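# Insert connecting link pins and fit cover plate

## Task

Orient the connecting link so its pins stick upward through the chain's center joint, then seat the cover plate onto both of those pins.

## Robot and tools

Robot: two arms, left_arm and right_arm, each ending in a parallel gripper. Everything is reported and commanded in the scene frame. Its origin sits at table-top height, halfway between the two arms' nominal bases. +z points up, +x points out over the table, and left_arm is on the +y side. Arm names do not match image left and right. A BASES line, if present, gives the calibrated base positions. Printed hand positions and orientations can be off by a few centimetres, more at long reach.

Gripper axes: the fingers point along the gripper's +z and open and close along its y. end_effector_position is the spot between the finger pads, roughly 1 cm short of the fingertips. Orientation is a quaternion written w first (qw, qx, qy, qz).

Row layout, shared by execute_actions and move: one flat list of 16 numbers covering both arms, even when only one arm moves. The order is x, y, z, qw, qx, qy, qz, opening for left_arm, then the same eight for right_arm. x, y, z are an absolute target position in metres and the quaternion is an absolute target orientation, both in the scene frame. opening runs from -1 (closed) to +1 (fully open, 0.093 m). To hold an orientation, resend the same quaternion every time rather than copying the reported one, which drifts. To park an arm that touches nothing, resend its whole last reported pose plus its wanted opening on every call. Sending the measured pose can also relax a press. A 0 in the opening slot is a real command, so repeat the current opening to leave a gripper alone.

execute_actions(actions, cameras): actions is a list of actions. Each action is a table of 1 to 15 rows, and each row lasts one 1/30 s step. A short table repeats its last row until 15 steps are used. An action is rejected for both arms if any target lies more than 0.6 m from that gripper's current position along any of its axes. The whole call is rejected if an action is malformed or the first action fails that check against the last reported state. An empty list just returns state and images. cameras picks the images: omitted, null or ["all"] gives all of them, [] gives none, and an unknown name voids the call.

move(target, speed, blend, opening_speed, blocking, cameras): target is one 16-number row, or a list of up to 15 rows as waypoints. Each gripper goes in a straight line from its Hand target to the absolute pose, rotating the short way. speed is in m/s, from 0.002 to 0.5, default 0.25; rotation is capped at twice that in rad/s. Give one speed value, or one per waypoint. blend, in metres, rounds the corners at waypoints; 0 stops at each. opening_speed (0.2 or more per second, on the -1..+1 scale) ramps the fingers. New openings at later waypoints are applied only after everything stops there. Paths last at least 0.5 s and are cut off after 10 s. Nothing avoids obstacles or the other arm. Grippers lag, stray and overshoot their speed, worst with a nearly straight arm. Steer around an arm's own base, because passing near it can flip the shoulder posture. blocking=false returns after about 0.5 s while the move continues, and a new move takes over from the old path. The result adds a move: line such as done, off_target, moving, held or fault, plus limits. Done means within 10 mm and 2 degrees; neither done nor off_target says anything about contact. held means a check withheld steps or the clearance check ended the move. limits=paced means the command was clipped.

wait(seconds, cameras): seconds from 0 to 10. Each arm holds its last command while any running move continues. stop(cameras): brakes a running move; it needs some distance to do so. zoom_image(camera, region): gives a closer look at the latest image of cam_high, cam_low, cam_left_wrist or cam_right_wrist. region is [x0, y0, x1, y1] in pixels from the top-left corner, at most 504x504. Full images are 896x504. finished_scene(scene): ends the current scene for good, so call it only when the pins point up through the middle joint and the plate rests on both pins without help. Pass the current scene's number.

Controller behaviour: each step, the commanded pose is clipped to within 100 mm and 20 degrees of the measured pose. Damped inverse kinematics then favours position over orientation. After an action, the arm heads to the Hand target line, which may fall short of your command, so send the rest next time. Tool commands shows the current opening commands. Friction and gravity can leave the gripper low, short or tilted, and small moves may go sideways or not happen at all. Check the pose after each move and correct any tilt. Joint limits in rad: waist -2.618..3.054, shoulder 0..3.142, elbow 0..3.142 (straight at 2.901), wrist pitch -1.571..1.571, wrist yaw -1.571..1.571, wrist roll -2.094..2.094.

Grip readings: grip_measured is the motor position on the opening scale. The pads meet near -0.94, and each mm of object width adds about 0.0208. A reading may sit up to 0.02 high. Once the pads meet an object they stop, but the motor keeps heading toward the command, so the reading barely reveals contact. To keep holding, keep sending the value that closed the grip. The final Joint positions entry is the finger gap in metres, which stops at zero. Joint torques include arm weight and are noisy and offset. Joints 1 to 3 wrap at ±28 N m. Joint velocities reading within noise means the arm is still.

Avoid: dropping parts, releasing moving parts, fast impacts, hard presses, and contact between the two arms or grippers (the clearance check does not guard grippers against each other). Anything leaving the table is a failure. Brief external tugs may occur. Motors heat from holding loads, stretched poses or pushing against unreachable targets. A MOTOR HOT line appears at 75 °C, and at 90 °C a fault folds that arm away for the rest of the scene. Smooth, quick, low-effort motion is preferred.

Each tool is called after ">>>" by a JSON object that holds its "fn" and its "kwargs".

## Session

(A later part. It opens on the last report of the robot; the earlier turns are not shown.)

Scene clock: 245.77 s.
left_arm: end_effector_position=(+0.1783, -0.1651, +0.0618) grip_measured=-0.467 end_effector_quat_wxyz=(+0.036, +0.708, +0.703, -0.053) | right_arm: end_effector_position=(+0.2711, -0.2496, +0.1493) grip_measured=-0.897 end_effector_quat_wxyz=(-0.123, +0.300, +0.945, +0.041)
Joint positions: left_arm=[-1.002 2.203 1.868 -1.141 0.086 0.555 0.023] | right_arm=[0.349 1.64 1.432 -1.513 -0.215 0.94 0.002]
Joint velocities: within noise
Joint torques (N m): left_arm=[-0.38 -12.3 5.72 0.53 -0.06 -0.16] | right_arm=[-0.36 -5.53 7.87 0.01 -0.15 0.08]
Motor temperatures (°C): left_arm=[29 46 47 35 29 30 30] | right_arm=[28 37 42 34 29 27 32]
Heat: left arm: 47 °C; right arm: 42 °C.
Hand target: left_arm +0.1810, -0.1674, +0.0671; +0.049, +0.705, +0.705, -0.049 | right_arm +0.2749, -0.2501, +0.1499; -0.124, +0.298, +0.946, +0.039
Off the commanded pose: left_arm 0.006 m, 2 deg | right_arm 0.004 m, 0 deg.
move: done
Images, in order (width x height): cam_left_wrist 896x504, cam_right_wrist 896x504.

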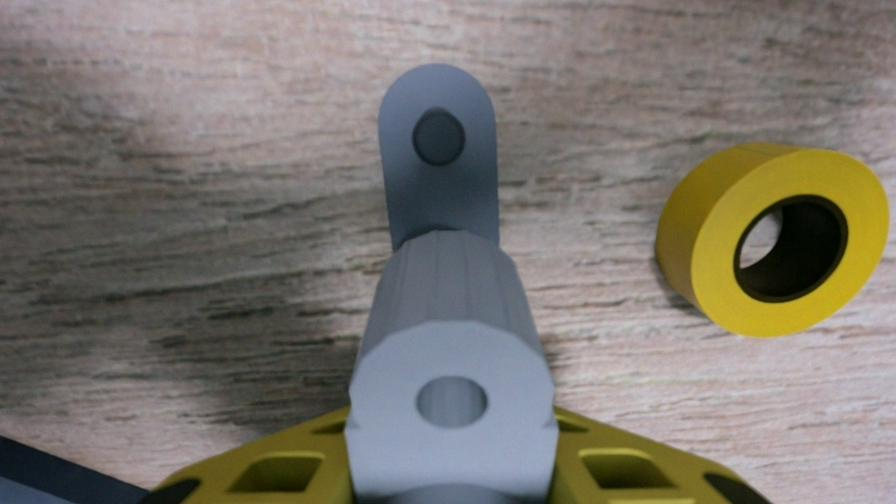

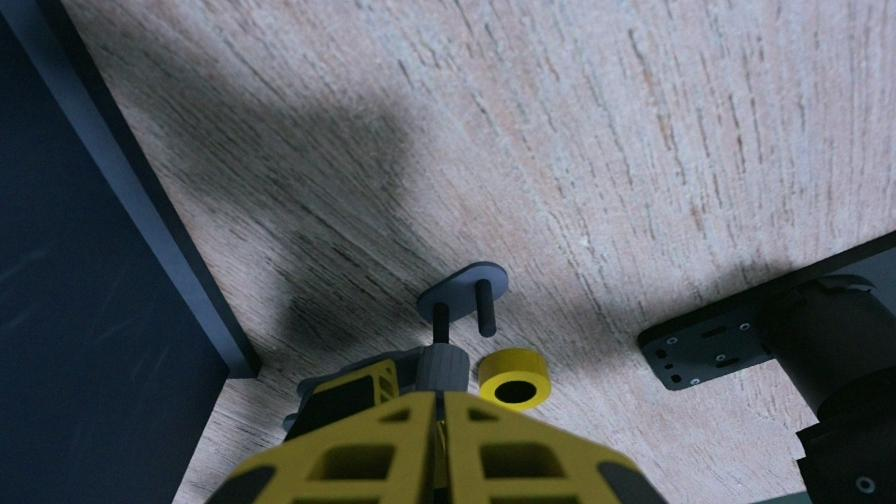

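>>> {"fn": "move", "kwargs": {"target": [[0.1880, -0.170, 0.080, 0.0493, 0.7054, 0.7054, -0.0493, -0.85, 0.275, -0.25, 0.15, -0.1245, 0.2981, 0.9455, 0.0392, -0.9],[0.1825, -0.1680, 0.068, 0.0493, 0.7054, 0.7054, -0.0493, -0.85, 0.275, -0.25, 0.15, -0.1245, 0.2981, 0.9455, 0.0392, -0.9]], "speed": 0.06, "cameras": ["cam_left_wrist","cam_right_wrist"]}}

>>> {"fn": "zoom_image", "kwargs": {"camera": "cam_right_wrist", "region": [320, 220, 560, 420]}}

Scene clock: 247.53 s.
left_arm: end_effector_position=(+0.1794, -0.1654, +0.0645) grip_measured=-0.467 end_effector_quat_wxyz=(+0.038, +0.708, +0.704, -0.053) | right_arm: end_effector_position=(+0.2711, -0.2496, +0.1493) grip_measured=-0.897 end_effector_quat_wxyz=(-0.123, +0.300, +0.945, +0.041)
Joint positions: left_arm=[-1 2.203 1.878 -1.148 0.085 0.555 0.023] | right_arm=[0.349 1.64 1.432 -1.513 -0.215 0.94 0.002]
Joint velocities: within noise
Joint torques (N m): left_arm=[-0.31 -11.82 5.9 0.56 -0.05 -0.13] | right_arm=[-0.36 -5.55 7.84 0 -0.15 0.08]
Motor temperatures (°C): left_arm=[29 46 47 35 29 30 30] | right_arm=[28 37 42 34 29 27 32]
Heat: left arm: 47 °C; right arm: 42 °C.
Hand target: left_arm +0.1825, -0.1679, +0.0681; +0.049, +0.705, +0.706, -0.049 | right_arm +0.2749, -0.2501, +0.1499; -0.124, +0.298, +0.946, +0.039
Off the commanded pose: left_arm 0.005 m, 1 deg | right_arm 0.004 m, 0 deg.
move: done
Images, in order (width x height): cam_left_wrist 896x504, cam_right_wrist 896x504.

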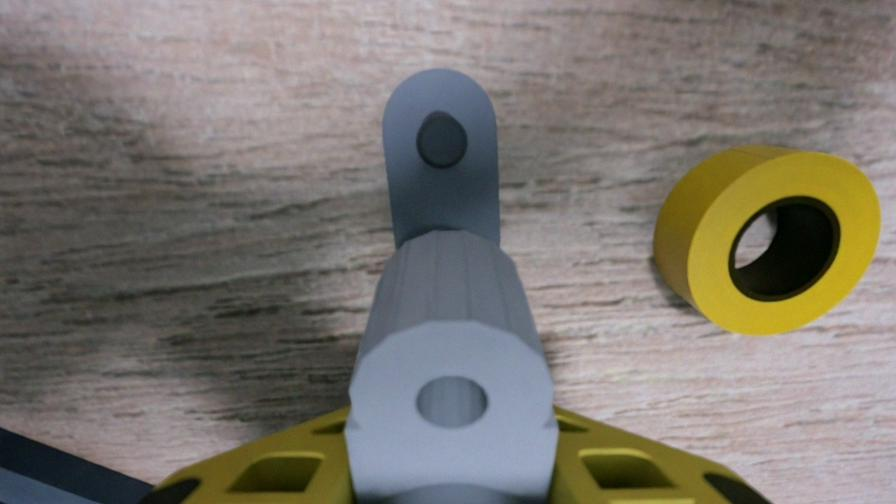

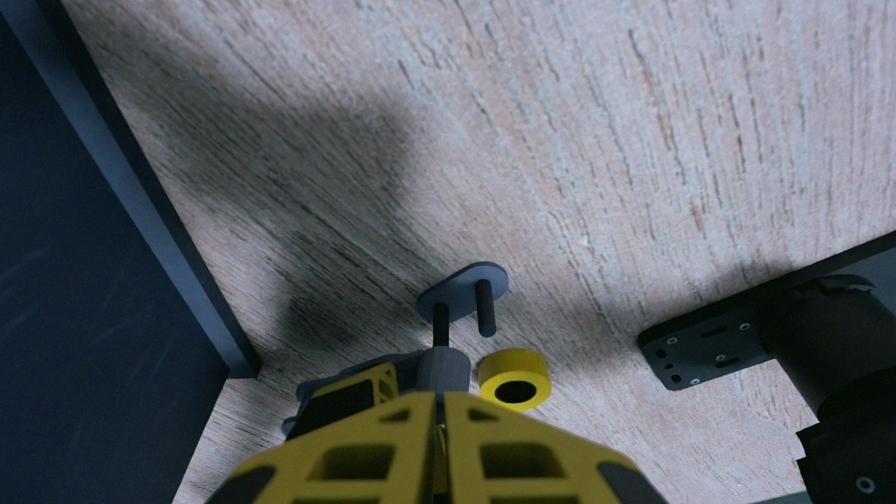

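Scaled by 2.100 from the camera's 896x504 image, which has a finer 1280x720 frame.

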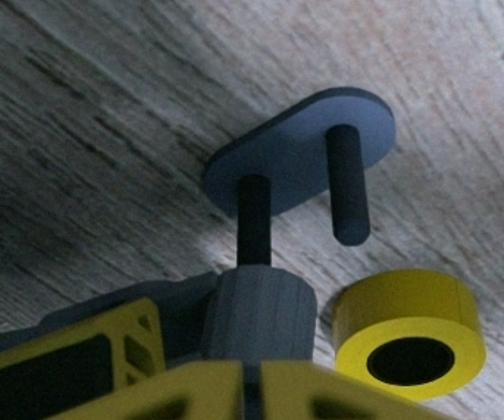

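>>> {"fn": "move", "kwargs": {"target": [[0.1855, -0.1690, 0.072, 0.0493, 0.7054, 0.7054, -0.0493, -0.85, 0.275, -0.25, 0.15, -0.1245, 0.2981, 0.9455, 0.0392, -0.9],[0.1840, -0.1680, 0.061, 0.0493, 0.7054, 0.7054, -0.0493, -0.85, 0.275, -0.25, 0.15, -0.1245, 0.2981, 0.9455, 0.0392, -0.9]], "speed": 0.06, "cameras": ["cam_left_wrist","cam_right_wrist"]}}

>>> {"fn": "zoom_image", "kwargs": {"camera": "cam_right_wrist", "region": [320, 220, 560, 420]}}

Scene clock: 249.23 s.
left_arm: end_effector_position=(+0.1801, -0.1666, +0.0606) grip_measured=-0.467 end_effector_quat_wxyz=(+0.041, +0.708, +0.703, -0.054) | right_arm: end_effector_position=(+0.2711, -0.2496, +0.1493) grip_measured=-0.897 end_effector_quat_wxyz=(-0.123, +0.300, +0.945, +0.041)
Joint positions: left_arm=[-1 2.203 1.862 -1.125 0.085 0.555 0.023] | right_arm=[0.349 1.64 1.432 -1.513 -0.215 0.94 0.002]
Joint velocities: within noise
Joint torques (N m): left_arm=[-0.06 -11.29 5.79 0.66 -0.06 -0.1] | right_arm=[-0.35 -5.53 7.87 0.01 -0.15 0.07]
Motor temperatures (°C): left_arm=[29 46 47 35 29 30 30] | right_arm=[28 37 42 34 29 27 32]
Heat: left arm: 47 °C; right arm: 42 °C.
Hand target: left_arm +0.1841, -0.1680, +0.0612; +0.049, +0.705, +0.705, -0.049 | right_arm +0.2749, -0.2501, +0.1499; -0.124, +0.298, +0.946, +0.039
Off the commanded pose: left_arm 0.004 m, 1 deg | right_arm 0.004 m, 0 deg.
move: done
Images, in order (width x height): cam_left_wrist 896x504, cam_right_wrist 896x504.

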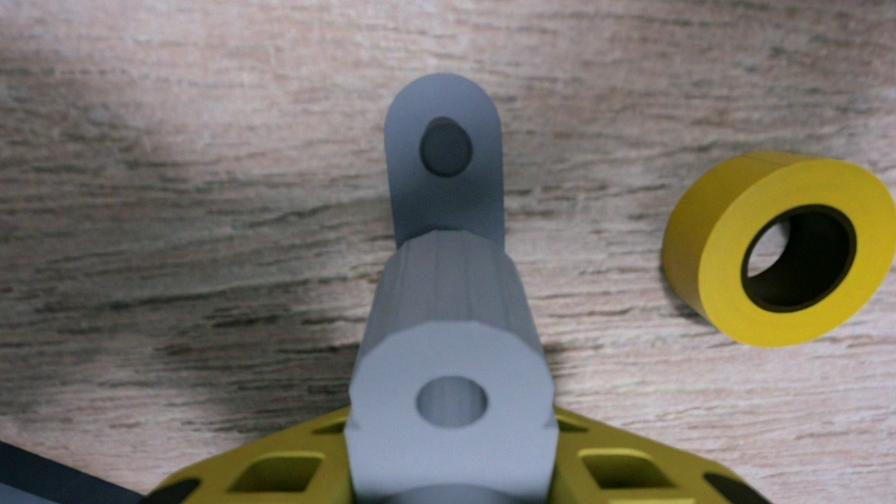

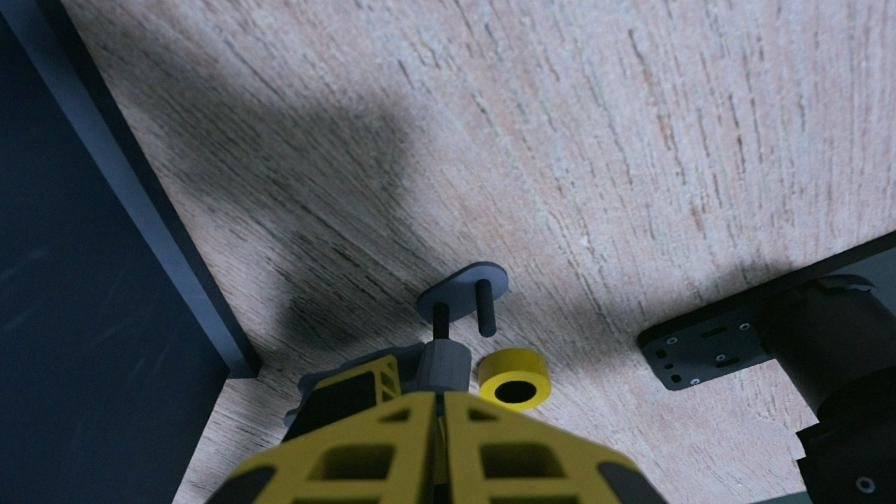

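Scaled by 2.100 from the camera's 896x504 image, which has a finer 1280x720 frame.

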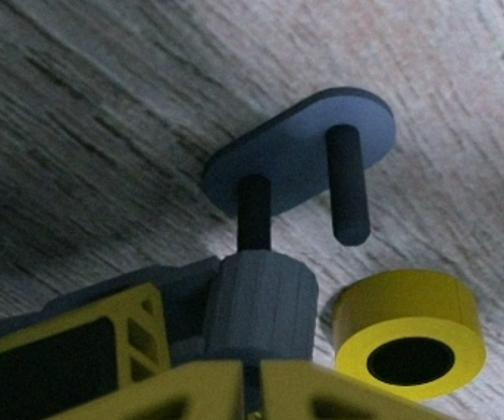

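>>> {"fn": "move", "kwargs": {"target": [[0.184, -0.1630, 0.072, 0.0493, 0.7054, 0.7054, -0.0493, -0.85, 0.275, -0.25, 0.15, -0.1245, 0.2981, 0.9455, 0.0392, -0.9],[0.1835, -0.1640, 0.064, 0.0493, 0.7054, 0.7054, -0.0493, -0.85, 0.275, -0.25, 0.15, -0.1245, 0.2981, 0.9455, 0.0392, -0.9]], "speed": 0.06, "cameras": ["cam_left_wrist","cam_right_wrist"]}}

>>> {"fn": "zoom_image", "kwargs": {"camera": "cam_right_wrist", "region": [320, 220, 560, 420]}}

Scene clock: 250.43 s.
left_arm: end_effector_position=(+0.1796, -0.1658, +0.0594) grip_measured=-0.467 end_effector_quat_wxyz=(+0.040, +0.708, +0.703, -0.053) | right_arm: end_effector_position=(+0.2711, -0.2496, +0.1493) grip_measured=-0.897 end_effector_quat_wxyz=(-0.123, +0.300, +0.945, +0.041)
Joint positions: left_arm=[-1 2.203 1.857 -1.124 0.085 0.555 0.023] | right_arm=[0.349 1.64 1.432 -1.513 -0.215 0.94 0.002]
Joint velocities: within noise
Joint torques (N m): left_arm=[0.25 -12.82 4.93 0.56 -0.07 -0.05] | right_arm=[-0.38 -5.53 7.86 0.01 -0.15 0.08]
Motor temperatures (°C): left_arm=[29 46 47 35 29 30 30] | right_arm=[28 37 42 34 29 27 32]
Heat: left arm: 47 °C; right arm: 42 °C.
Hand target: left_arm +0.1835, -0.1640, +0.0640; +0.049, +0.705, +0.706, -0.049 | right_arm +0.2750, -0.2501, +0.1499; -0.124, +0.298, +0.946, +0.039
Off the commanded pose: left_arm 0.006 m, 1 deg | right_arm 0.004 m, 0 deg.
move: done
Images, in order (width x height): cam_left_wrist 896x504, cam_right_wrist 896x504.

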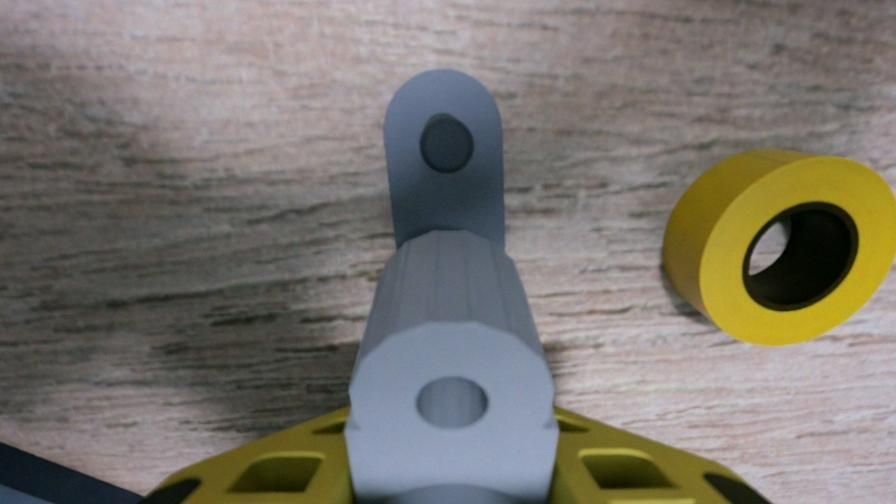

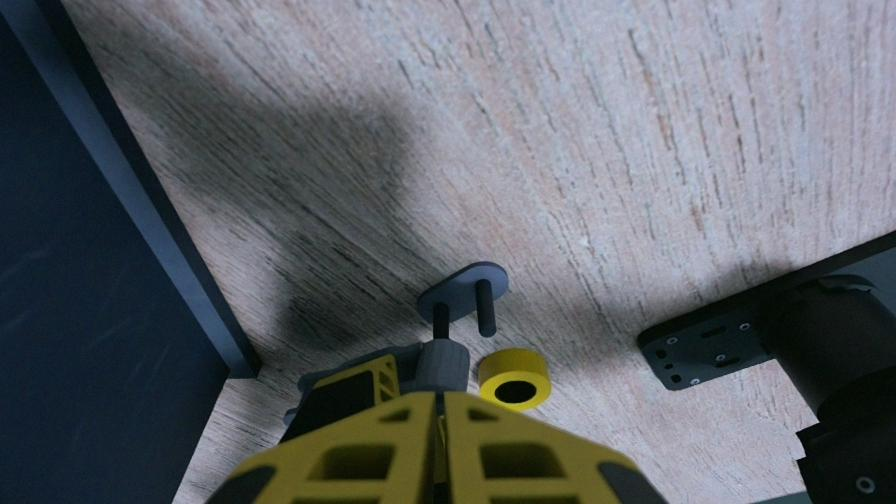

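Scaled by 2.100 from the camera's 896x504 image, which has a finer 1280x720 frame.

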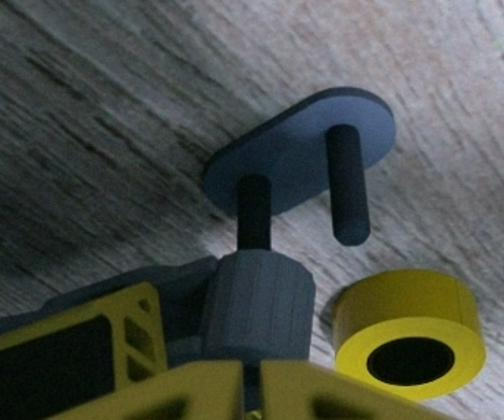

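>>> {"fn": "move", "kwargs": {"target": [[0.1835, -0.1600, 0.070, 0.0493, 0.7054, 0.7054, -0.0493, -0.85, 0.275, -0.25, 0.15, -0.1245, 0.2981, 0.9455, 0.0392, -0.9]], "speed": 0.06, "cameras": ["cam_left_wrist","cam_right_wrist"]}}

>>> {"fn": "zoom_image", "kwargs": {"camera": "cam_right_wrist", "region": [320, 220, 560, 420]}}

Scene clock: 251.73 s.
left_arm: end_effector_position=(+0.1811, -0.1647, +0.0592) grip_measured=-0.467 end_effector_quat_wxyz=(+0.039, +0.706, +0.705, -0.053) | right_arm: end_effector_position=(+0.2711, -0.2496, +0.1493) grip_measured=-0.897 end_effector_quat_wxyz=(-0.123, +0.300, +0.945, +0.041)
Joint positions: left_arm=[-0.996 2.203 1.857 -1.124 0.085 0.555 0.023] | right_arm=[0.349 1.64 1.432 -1.513 -0.215 0.94 0.002]
Joint velocities: within noise
Joint torques (N m): left_arm=[0.29 -14.28 4.62 0.43 -0.05 0] | right_arm=[-0.38 -5.55 7.87 0.01 -0.14 0.08]
Motor temperatures (°C): left_arm=[29 47 46 35 29 30 30] | right_arm=[28 37 42 34 29 27 32]
Heat: left arm: 47 °C; right arm: 42 °C.
Hand target: left_arm +0.1835, -0.1600, +0.0697; +0.049, +0.705, +0.706, -0.049 | right_arm +0.2750, -0.2501, +0.1499; -0.124, +0.298, +0.946, +0.039
Off the commanded pose: left_arm 0.012 m, 1 deg | right_arm 0.004 m, 0 deg.
move: off_target (left_arm)
Images, in order (width x height): cam_left_wrist 896x504, cam_right_wrist 896x504.

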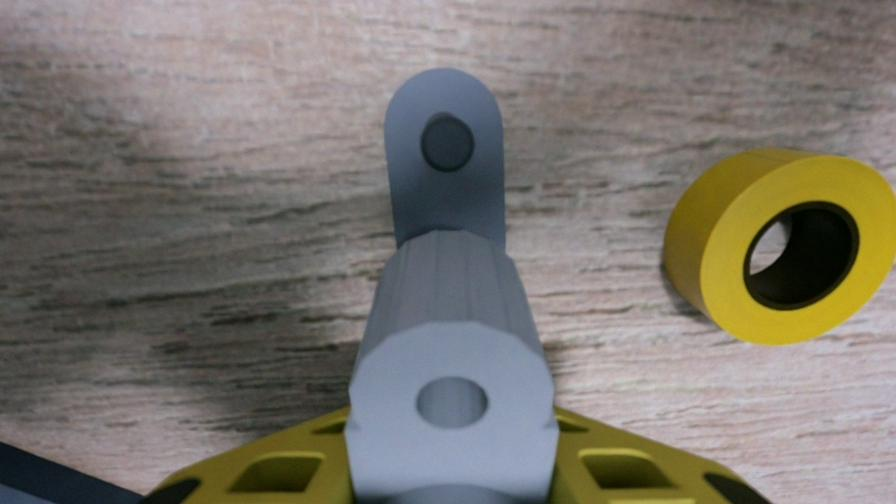

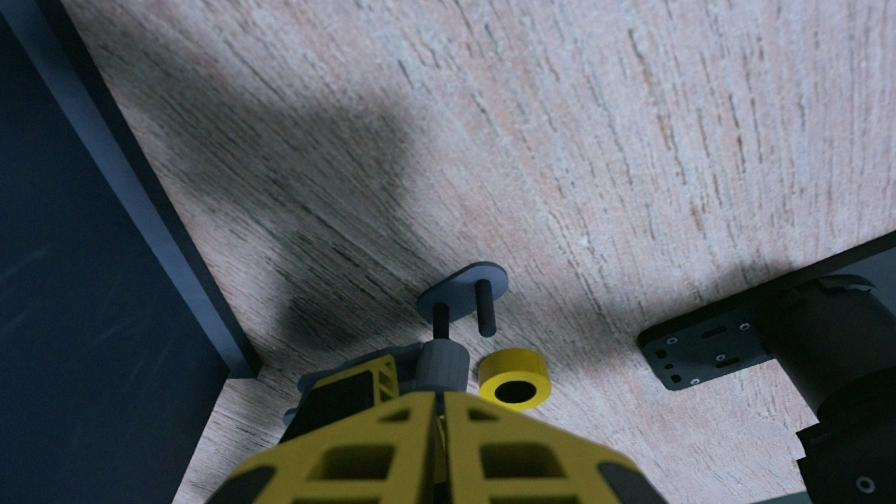

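Scaled by 2.100 from the camera's 896x504 image, which has a finer 1280x720 frame.

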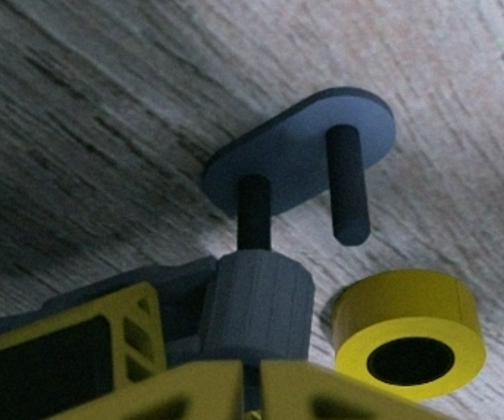

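>>> {"fn": "move", "kwargs": {"target": [[0.1825, -0.1640, 0.048, 0.0493, 0.7054, 0.7054, -0.0493, -0.85, 0.275, -0.25, 0.15, -0.1245, 0.2981, 0.9455, 0.0392, -0.9]], "speed": 0.05, "cameras": ["cam_left_wrist","cam_right_wrist"]}}

>>> {"fn": "zoom_image", "kwargs": {"camera": "cam_right_wrist", "region": [320, 220, 560, 420]}}

Scene clock: 252.87 s.
left_arm: end_effector_position=(+0.1791, -0.1597, +0.0498) grip_measured=-0.467 end_effector_quat_wxyz=(+0.034, +0.706, +0.706, -0.050) | right_arm: end_effector_position=(+0.2711, -0.2496, +0.1493) grip_measured=-0.897 end_effector_quat_wxyz=(-0.123, +0.300, +0.945, +0.041)
Joint positions: left_arm=[-0.995 2.196 1.809 -1.094 0.083 0.555 0.023] | right_arm=[0.349 1.64 1.432 -1.513 -0.215 0.94 0.002]
Joint velocities: within noise
Joint torques (N m): left_arm=[-0.38 -11.45 4.45 0.79 -0.03 -0.08] | right_arm=[-0.36 -5.53 7.87 0.01 -0.15 0.08]
Motor temperatures (°C): left_arm=[29 47 46 35 29 30 30] | right_arm=[28 37 42 34 29 27 32]
Heat: left arm: 47 °C; right arm: 42 °C.
Hand target: left_arm +0.1824, -0.1639, +0.0481; +0.049, +0.705, +0.705, -0.049 | right_arm +0.2750, -0.2501, +0.1499; -0.124, +0.298, +0.946, +0.039
Off the commanded pose: left_arm 0.006 m, 2 deg | right_arm 0.004 m, 0 deg.
move: done
Images, in order (width x height): cam_left_wrist 896x504, cam_right_wrist 896x504.

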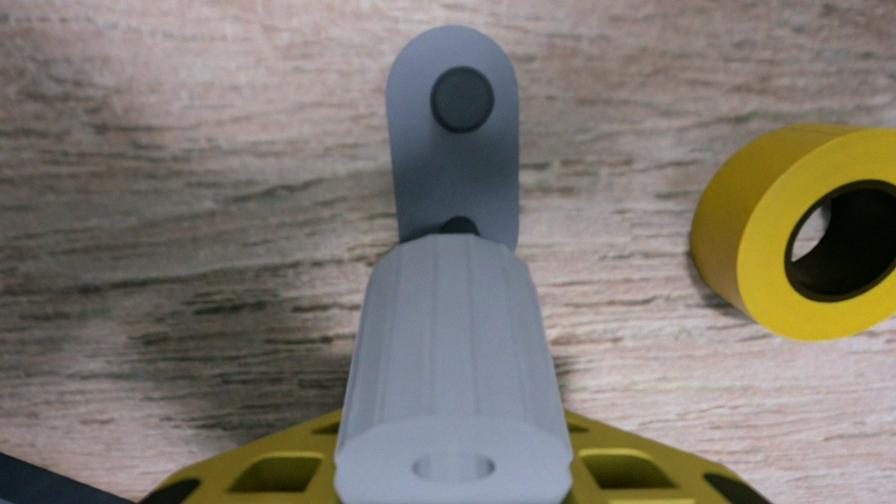

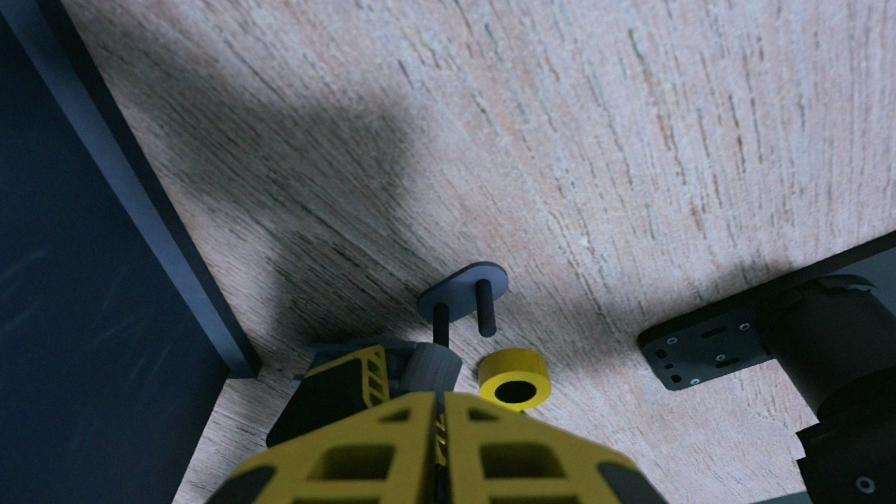

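Scaled by 2.100 from the camera's 896x504 image, which has a finer 1280x720 frame.

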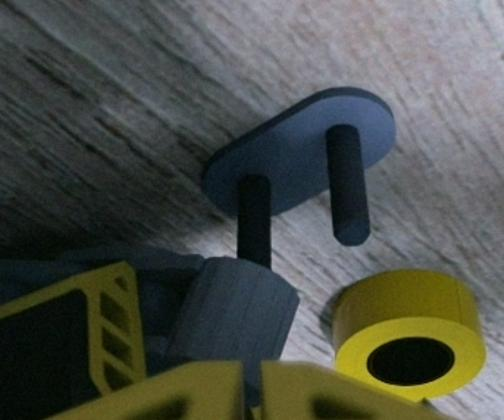

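>>> {"fn": "move", "kwargs": {"target": [[0.178, -0.160, 0.095, 0.0493, 0.7054, 0.7054, -0.0493, -0.85, 0.275, -0.25, 0.15, -0.1245, 0.2981, 0.9455, 0.0392, -0.9],[0.130, -0.105, 0.080, 0.0493, 0.7054, 0.7054, -0.0493, -0.85, 0.275, -0.25, 0.15, -0.1245, 0.2981, 0.9455, 0.0392, -0.9],[0.130, -0.105, 0.045, 0.0493, 0.7054, 0.7054, -0.0493, -0.85, 0.275, -0.25, 0.15, -0.1245, 0.2981, 0.9455, 0.0392, -0.9]], "speed": 0.1}}

Scene clock: 256.13 s.
left_arm: end_effector_position=(+0.1274, -0.0980, +0.0422) grip_measured=-0.467 end_effector_quat_wxyz=(+0.028, +0.709, +0.704, -0.044) | right_arm: end_effector_position=(+0.2711, -0.2496, +0.1493) grip_measured=-0.897 end_effector_quat_wxyz=(-0.123, +0.300, +0.945, +0.041)
Joint positions: left_arm=[-1.031 1.912 1.354 -0.935 0.071 0.527 0.023] | right_arm=[0.349 1.64 1.432 -1.513 -0.215 0.94 0.002]
Joint velocities: within noise
Joint torques (N m): left_arm=[-0.5 -9.8 4.74 0.77 0.03 -0.19] | right_arm=[-0.38 -5.55 7.87 0.01 -0.15 0.08]
Motor temperatures (°C): left_arm=[29 47 46 35 29 30 30] | right_arm=[28 37 43 33 29 27 32]
Heat: left arm: 47 °C; right arm: 43 °C.
Hand target: left_arm +0.1300, -0.1049, +0.0452; +0.049, +0.705, +0.705, -0.049 | right_arm +0.2750, -0.2501, +0.1499; -0.124, +0.298, +0.946, +0.039
Off the commanded pose: left_arm 0.008 m, 3 deg | right_arm 0.004 m, 0 deg.
move: off_target (left_arm)

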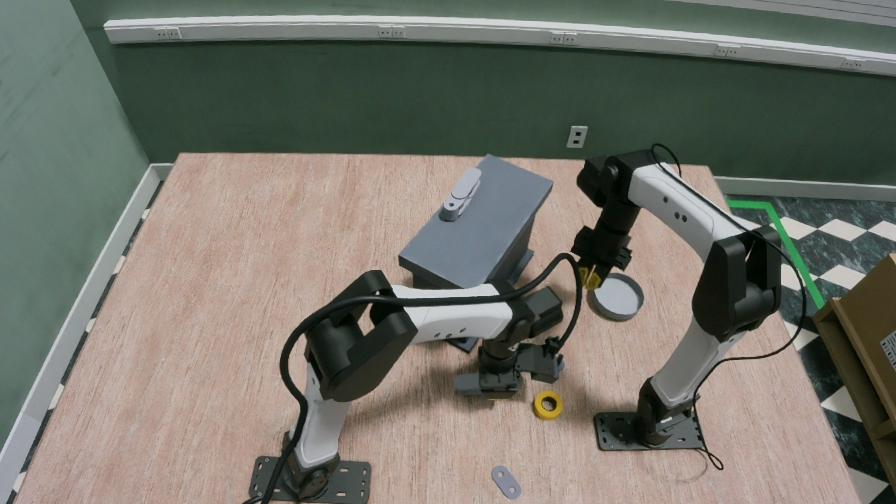

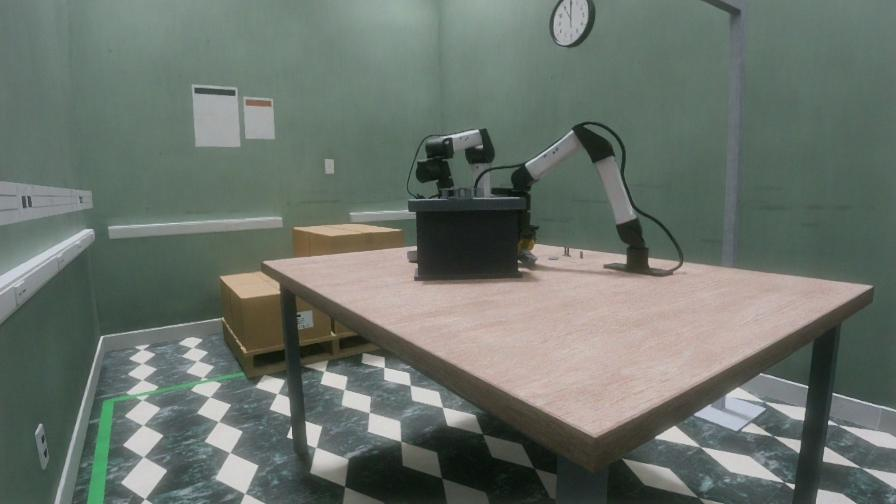

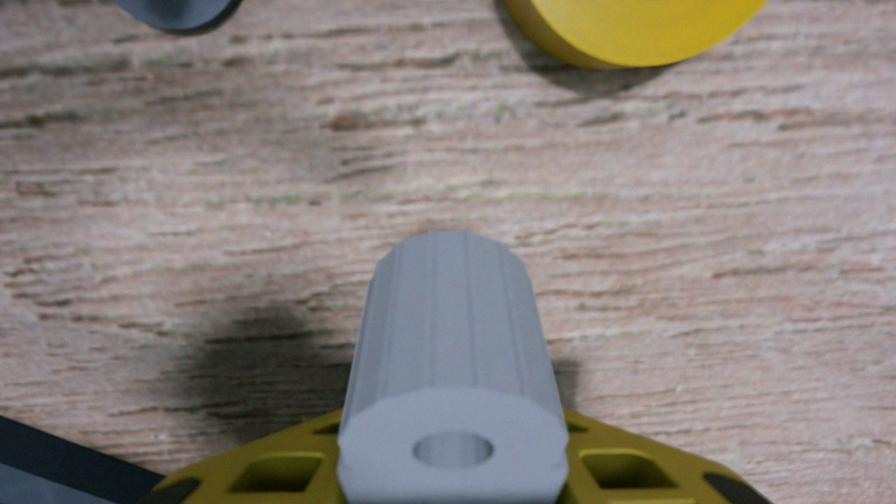

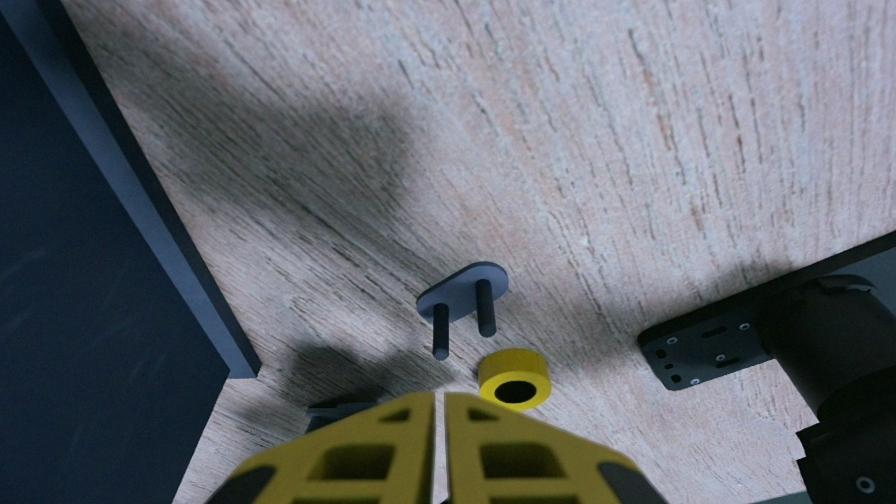

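>>> {"fn": "move", "kwargs": {"target": [[0.130, -0.105, 0.030, 0.0493, 0.7054, 0.7054, -0.0493, -0.85, 0.275, -0.25, 0.15, -0.1245, 0.2981, 0.9455, 0.0392, -0.9],[0.130, -0.105, 0.018, 0.0493, 0.7054, 0.7054, -0.0493, -0.85, 0.275, -0.25, 0.15, -0.1245, 0.2981, 0.9455, 0.0392, -0.9]], "speed": 0.05, "cameras": ["cam_left_wrist"]}}

Scene clock: 257.33 s.
left_arm: end_effector_position=(+0.1316, -0.1058, +0.0298) grip_measured=-0.467 end_effector_quat_wxyz=(+0.056, +0.708, +0.702, -0.052) | right_arm: end_effector_position=(+0.2711, -0.2496, +0.1493) grip_measured=-0.897 end_effector_quat_wxyz=(-0.123, +0.300, +0.945, +0.041)
Joint positions: left_arm=[-1.031 1.912 1.295 -0.819 0.071 0.526 0.023] | right_arm=[0.349 1.64 1.432 -1.513 -0.215 0.94 0.002]
Joint velocities: within noise
Joint torques (N m): left_arm=[-0.46 -6.58 4.1 0.76 0.03 -0.18] | right_arm=[-0.35 -5.55 7.86 0.01 -0.15 0.08]
Motor temperatures (°C): left_arm=[29 47 46 35 29 30 30] | right_arm=[28 37 43 33 29 27 32]
Heat: left arm: 47 °C; right arm: 43 °C.
Hand target: left_arm +0.1299, -0.1048, +0.0184; +0.049, +0.705, +0.705, -0.049 | right_arm +0.2750, -0.2501, +0.1499; -0.124, +0.298, +0.946, +0.039
Off the commanded pose: left_arm 0.012 m, 1 deg | right_arm 0.004 m, 0 deg.
move: off_target (left_arm)
Images, in order (width x height): cam_left_wrist 896x504.

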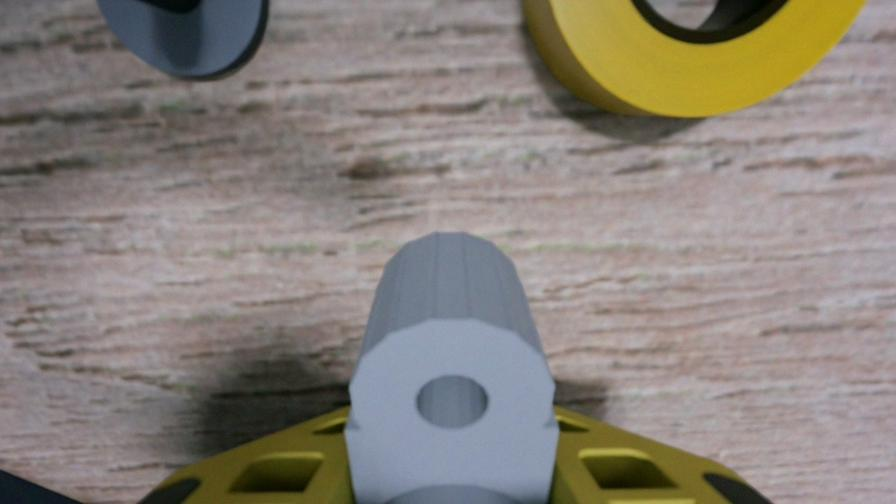

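>>> {"fn": "move", "kwargs": {"target": [[0.130, -0.105, 0.008, 0.0493, 0.7054, 0.7054, -0.0493, -0.85, 0.275, -0.25, 0.15, -0.1245, 0.2981, 0.9455, 0.0392, -0.9]], "speed": 0.05, "cameras": ["cam_left_wrist"]}}

Scene clock: 258.63 s.
left_arm: end_effector_position=(+0.1321, -0.1087, +0.0258) grip_measured=-0.467 end_effector_quat_wxyz=(+0.065, +0.708, +0.701, -0.055) | right_arm: end_effector_position=(+0.2711, -0.2496, +0.1493) grip_measured=-0.897 end_effector_quat_wxyz=(-0.123, +0.300, +0.945, +0.041)
Joint positions: left_arm=[-1.034 1.912 1.275 -0.779 0.072 0.524 0.023] | right_arm=[0.349 1.64 1.432 -1.513 -0.215 0.94 0.002]
Joint velocities: within noise
Joint torques (N m): left_arm=[-0.29 -5.29 3.93 0.78 0.03 -0.16] | right_arm=[-0.38 -5.53 7.86 0.01 -0.15 0.08]
Motor temperatures (°C): left_arm=[29 47 46 35 29 30 30] | right_arm=[28 37 43 33 29 27 32]
Heat: left arm: 47 °C; right arm: 43 °C.
Hand target: left_arm +0.1297, -0.1044, +0.0087; +0.049, +0.705, +0.705, -0.049 | right_arm +0.2750, -0.2501, +0.1499; -0.124, +0.298, +0.946, +0.039
Off the commanded pose: left_arm 0.018 m, 2 deg | right_arm 0.004 m, 0 deg.
move: off_target (left_arm)
Images, in order (width x height): cam_left_wrist 896x504.

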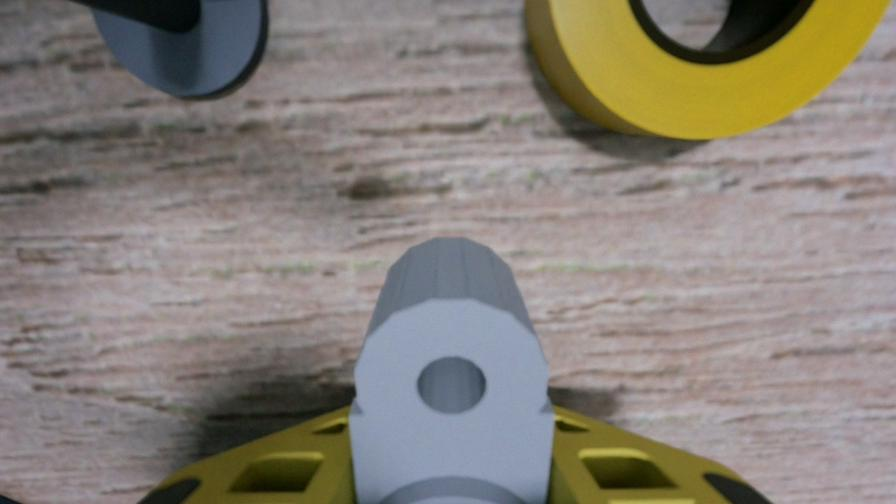

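>>> {"fn": "move", "kwargs": {"target": [[0.135, -0.108, 0.090, 0.0678, 0.7039, 0.7039, -0.0678, -0.85, 0.275, -0.25, 0.15, -0.1245, 0.2981, 0.9455, 0.0392, -0.9],[0.186, -0.173, 0.098, 0.0678, 0.7039, 0.7039, -0.0678, -0.85, 0.275, -0.25, 0.15, -0.1245, 0.2981, 0.9455, 0.0392, -0.9],[0.1825, -0.169, 0.080, 0.0678, 0.7039, 0.7039, -0.0678, -0.85, 0.275, -0.25, 0.15, -0.1245, 0.2981, 0.9455, 0.0392, -0.9]], "speed": 0.1, "cameras": ["cam_left_wrist","cam_right_wrist"]}}

>>> {"fn": "zoom_image", "kwargs": {"camera": "cam_right_wrist", "region": [320, 220, 560, 420]}}

Scene clock: 263.10 s.
left_arm: end_effector_position=(+0.1800, -0.1650, +0.0789) grip_measured=-0.467 end_effector_quat_wxyz=(+0.060, +0.701, +0.708, -0.061) | right_arm: end_effector_position=(+0.2711, -0.2496, +0.1493) grip_measured=-0.897 end_effector_quat_wxyz=(-0.123, +0.300, +0.945, +0.041)
Joint positions: left_arm=[-0.997 2.148 1.842 -1.12 0.09 0.539 0.023] | right_arm=[0.349 1.64 1.432 -1.513 -0.215 0.94 0.002]
Joint velocities: within noise
Joint torques (N m): left_arm=[0.16 -10.76 6.17 0.7 0.18 0.12] | right_arm=[-0.38 -5.53 7.86 0.01 -0.15 0.08]
Motor temperatures (°C): left_arm=[29 47 46 35 29 30 30] | right_arm=[28 37 43 33 29 27 32]
Heat: left arm: 47 °C; right arm: 43 °C.
Hand target: left_arm +0.1825, -0.1689, +0.0800; +0.068, +0.704, +0.704, -0.068 | right_arm +0.2750, -0.2501, +0.1499; -0.124, +0.298, +0.946, +0.039
Off the commanded pose: left_arm 0.005 m, 1 deg | right_arm 0.004 m, 0 deg.
move: done
Images, in order (width x height): cam_left_wrist 896x504, cam_right_wrist 896x504.

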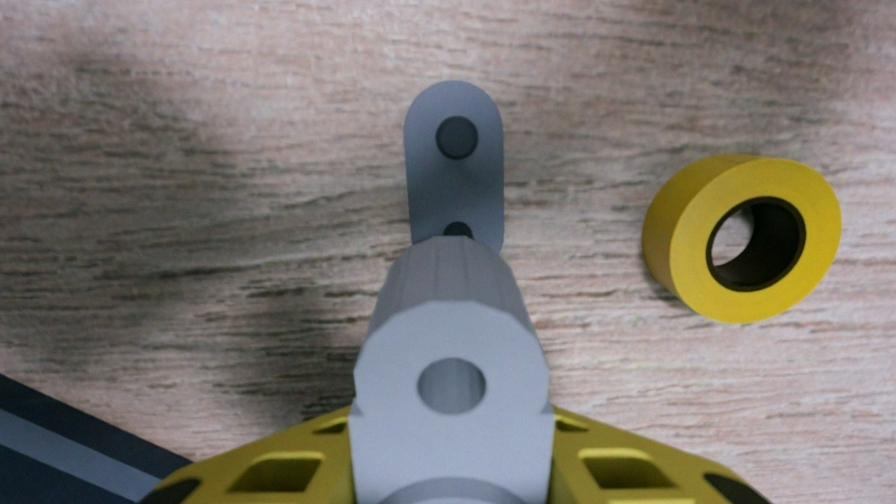

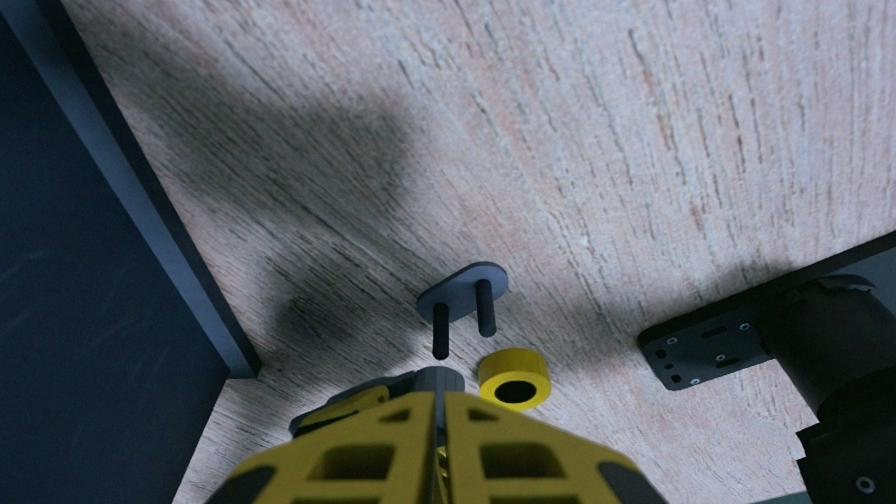

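Scaled by 2.100 from the camera's 896x504 image, which has a finer 1280x720 frame.

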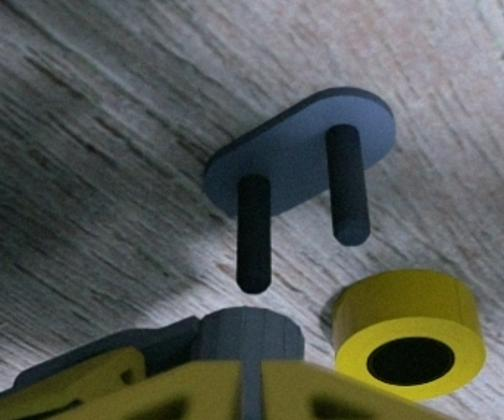

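>>> {"fn": "move", "kwargs": {"target": [[0.1815, -0.1700, 0.069, 0.0678, 0.7039, 0.7039, -0.0678, -0.85, 0.275, -0.25, 0.15, -0.1245, 0.2981, 0.9455, 0.0392, -0.9]], "speed": 0.06, "cameras": ["cam_left_wrist","cam_right_wrist"]}}

>>> {"fn": "zoom_image", "kwargs": {"camera": "cam_right_wrist", "region": [320, 220, 560, 420]}}

Scene clock: 265.90 s.
left_arm: end_effector_position=(+0.1808, -0.1662, +0.0713) grip_measured=-0.467 end_effector_quat_wxyz=(+0.064, +0.701, +0.708, -0.062) | right_arm: end_effector_position=(+0.2711, -0.2496, +0.1493) grip_measured=-0.897 end_effector_quat_wxyz=(-0.123, +0.300, +0.945, +0.041)
Joint positions: left_arm=[-0.997 2.148 1.811 -1.08 0.09 0.539 0.023] | right_arm=[0.349 1.64 1.432 -1.513 -0.215 0.94 0.002]
Joint velocities: within noise
Joint torques (N m): left_arm=[-0.1 -10.29 5.86 0.71 0.17 0.08] | right_arm=[-0.36 -5.53 7.87 0.01 -0.15 0.08]
Motor temperatures (°C): left_arm=[29 47 46 35 29 30 30] | right_arm=[28 37 43 33 29 27 32]
Heat: left arm: 47 °C; right arm: 43 °C.
Hand target: left_arm +0.1815, -0.1700, +0.0691; +0.068, +0.704, +0.704, -0.068 | right_arm +0.2750, -0.2501, +0.1499; -0.124, +0.298, +0.946, +0.039
Off the commanded pose: left_arm 0.005 m, 1 deg | right_arm 0.004 m, 0 deg.
move: done
Images, in order (width x height): cam_left_wrist 896x504, cam_right_wrist 896x504.

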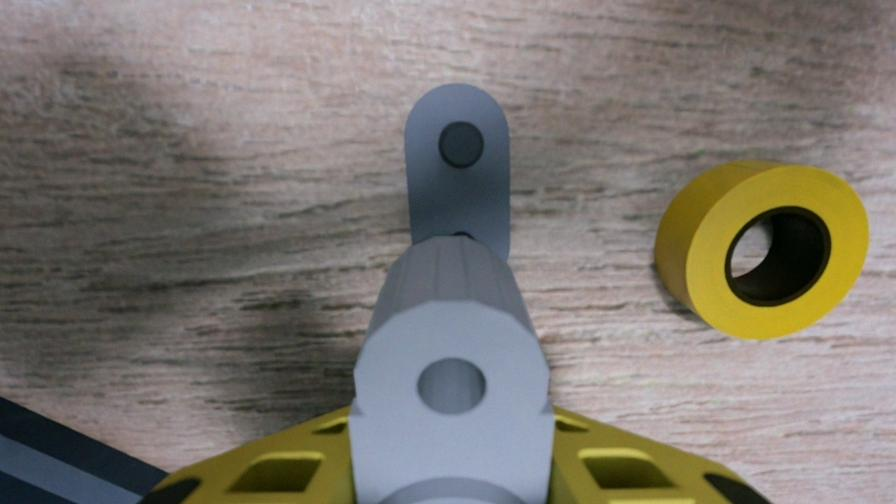

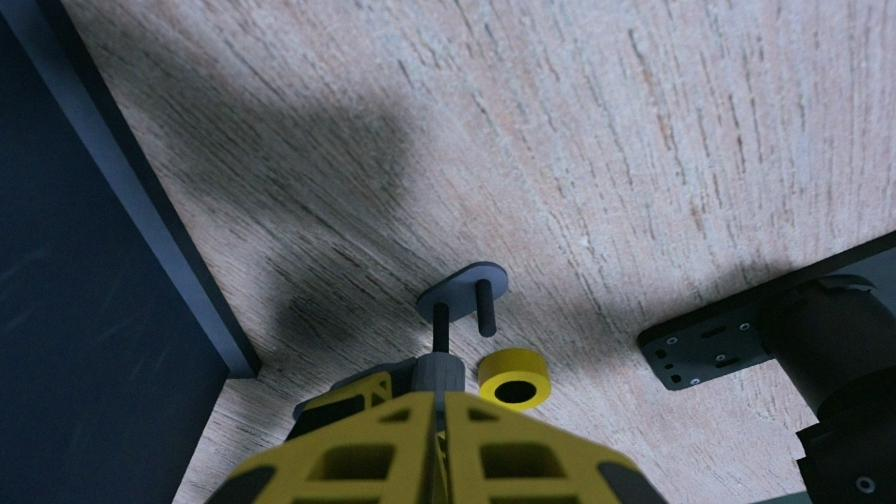

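Scaled by 2.100 from the camera's 896x504 image, which has a finer 1280x720 frame.

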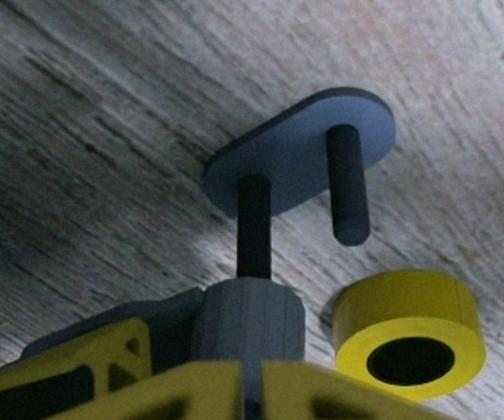

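>>> {"fn": "move", "kwargs": {"target": [[0.1755, -0.1725, 0.072, 0.0678, 0.7039, 0.7039, -0.0678, -0.85, 0.275, -0.25, 0.15, -0.1245, 0.2981, 0.9455, 0.0392, -0.9]], "speed": 0.06, "cameras": ["cam_left_wrist","cam_right_wrist"]}}

>>> {"fn": "zoom_image", "kwargs": {"camera": "cam_right_wrist", "region": [320, 220, 560, 420]}}

Scene clock: 267.10 s.
left_arm: end_effector_position=(+0.1777, -0.1681, +0.0713) grip_measured=-0.467 end_effector_quat_wxyz=(+0.064, +0.703, +0.705, -0.062) | right_arm: end_effector_position=(+0.2711, -0.2496, +0.1493) grip_measured=-0.897 end_effector_quat_wxyz=(-0.123, +0.300, +0.945, +0.041)
Joint positions: left_arm=[-1.005 2.148 1.811 -1.079 0.09 0.539 0.023] | right_arm=[0.349 1.64 1.432 -1.513 -0.215 0.94 0.002]
Joint velocities: within noise
Joint torques (N m): left_arm=[-0.69 -10.82 6.09 0.66 0.15 -0.1] | right_arm=[-0.39 -5.52 7.84 0.01 -0.15 0.08]
Motor temperatures (°C): left_arm=[29 47 46 35 29 30 30] | right_arm=[28 37 43 33 29 27 32]
Heat: left arm: 47 °C; right arm: 43 °C.
Hand target: left_arm +0.1755, -0.1725, +0.0720; +0.068, +0.704, +0.704, -0.068 | right_arm +0.2750, -0.2501, +0.1499; -0.124, +0.298, +0.946, +0.039
Off the commanded pose: left_arm 0.005 m, 1 deg | right_arm 0.004 m, 0 deg.
move: done
Images, in order (width x height): cam_left_wrist 896x504, cam_right_wrist 896x504.

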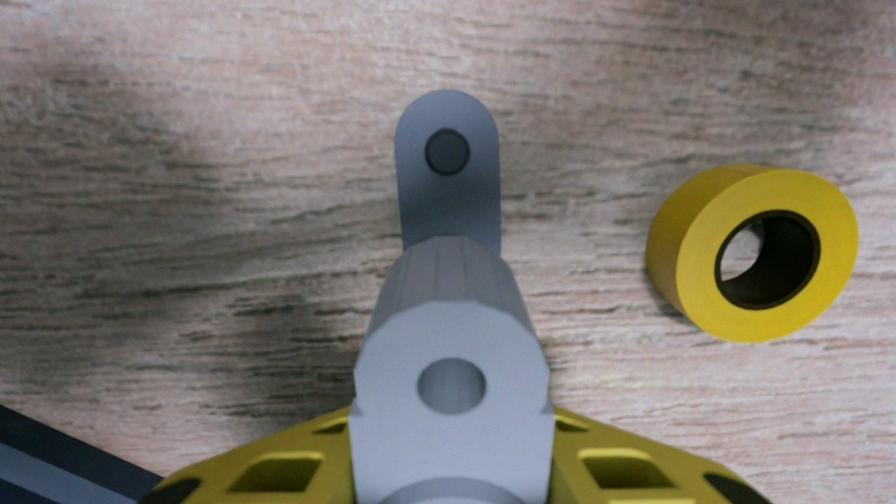

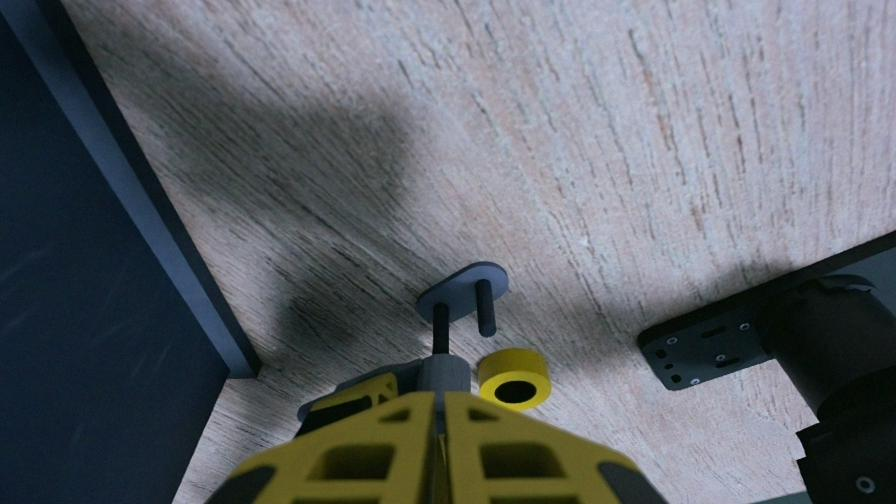

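Scaled by 2.100 from the camera's 896x504 image, which has a finer 1280x720 frame.

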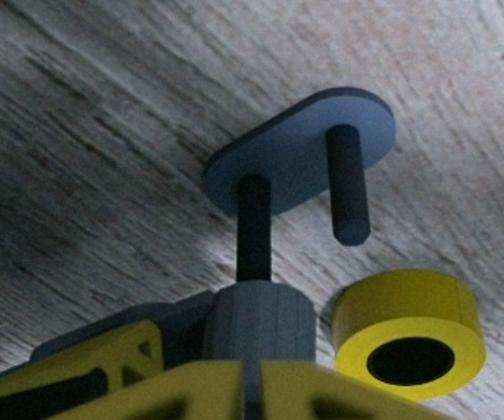

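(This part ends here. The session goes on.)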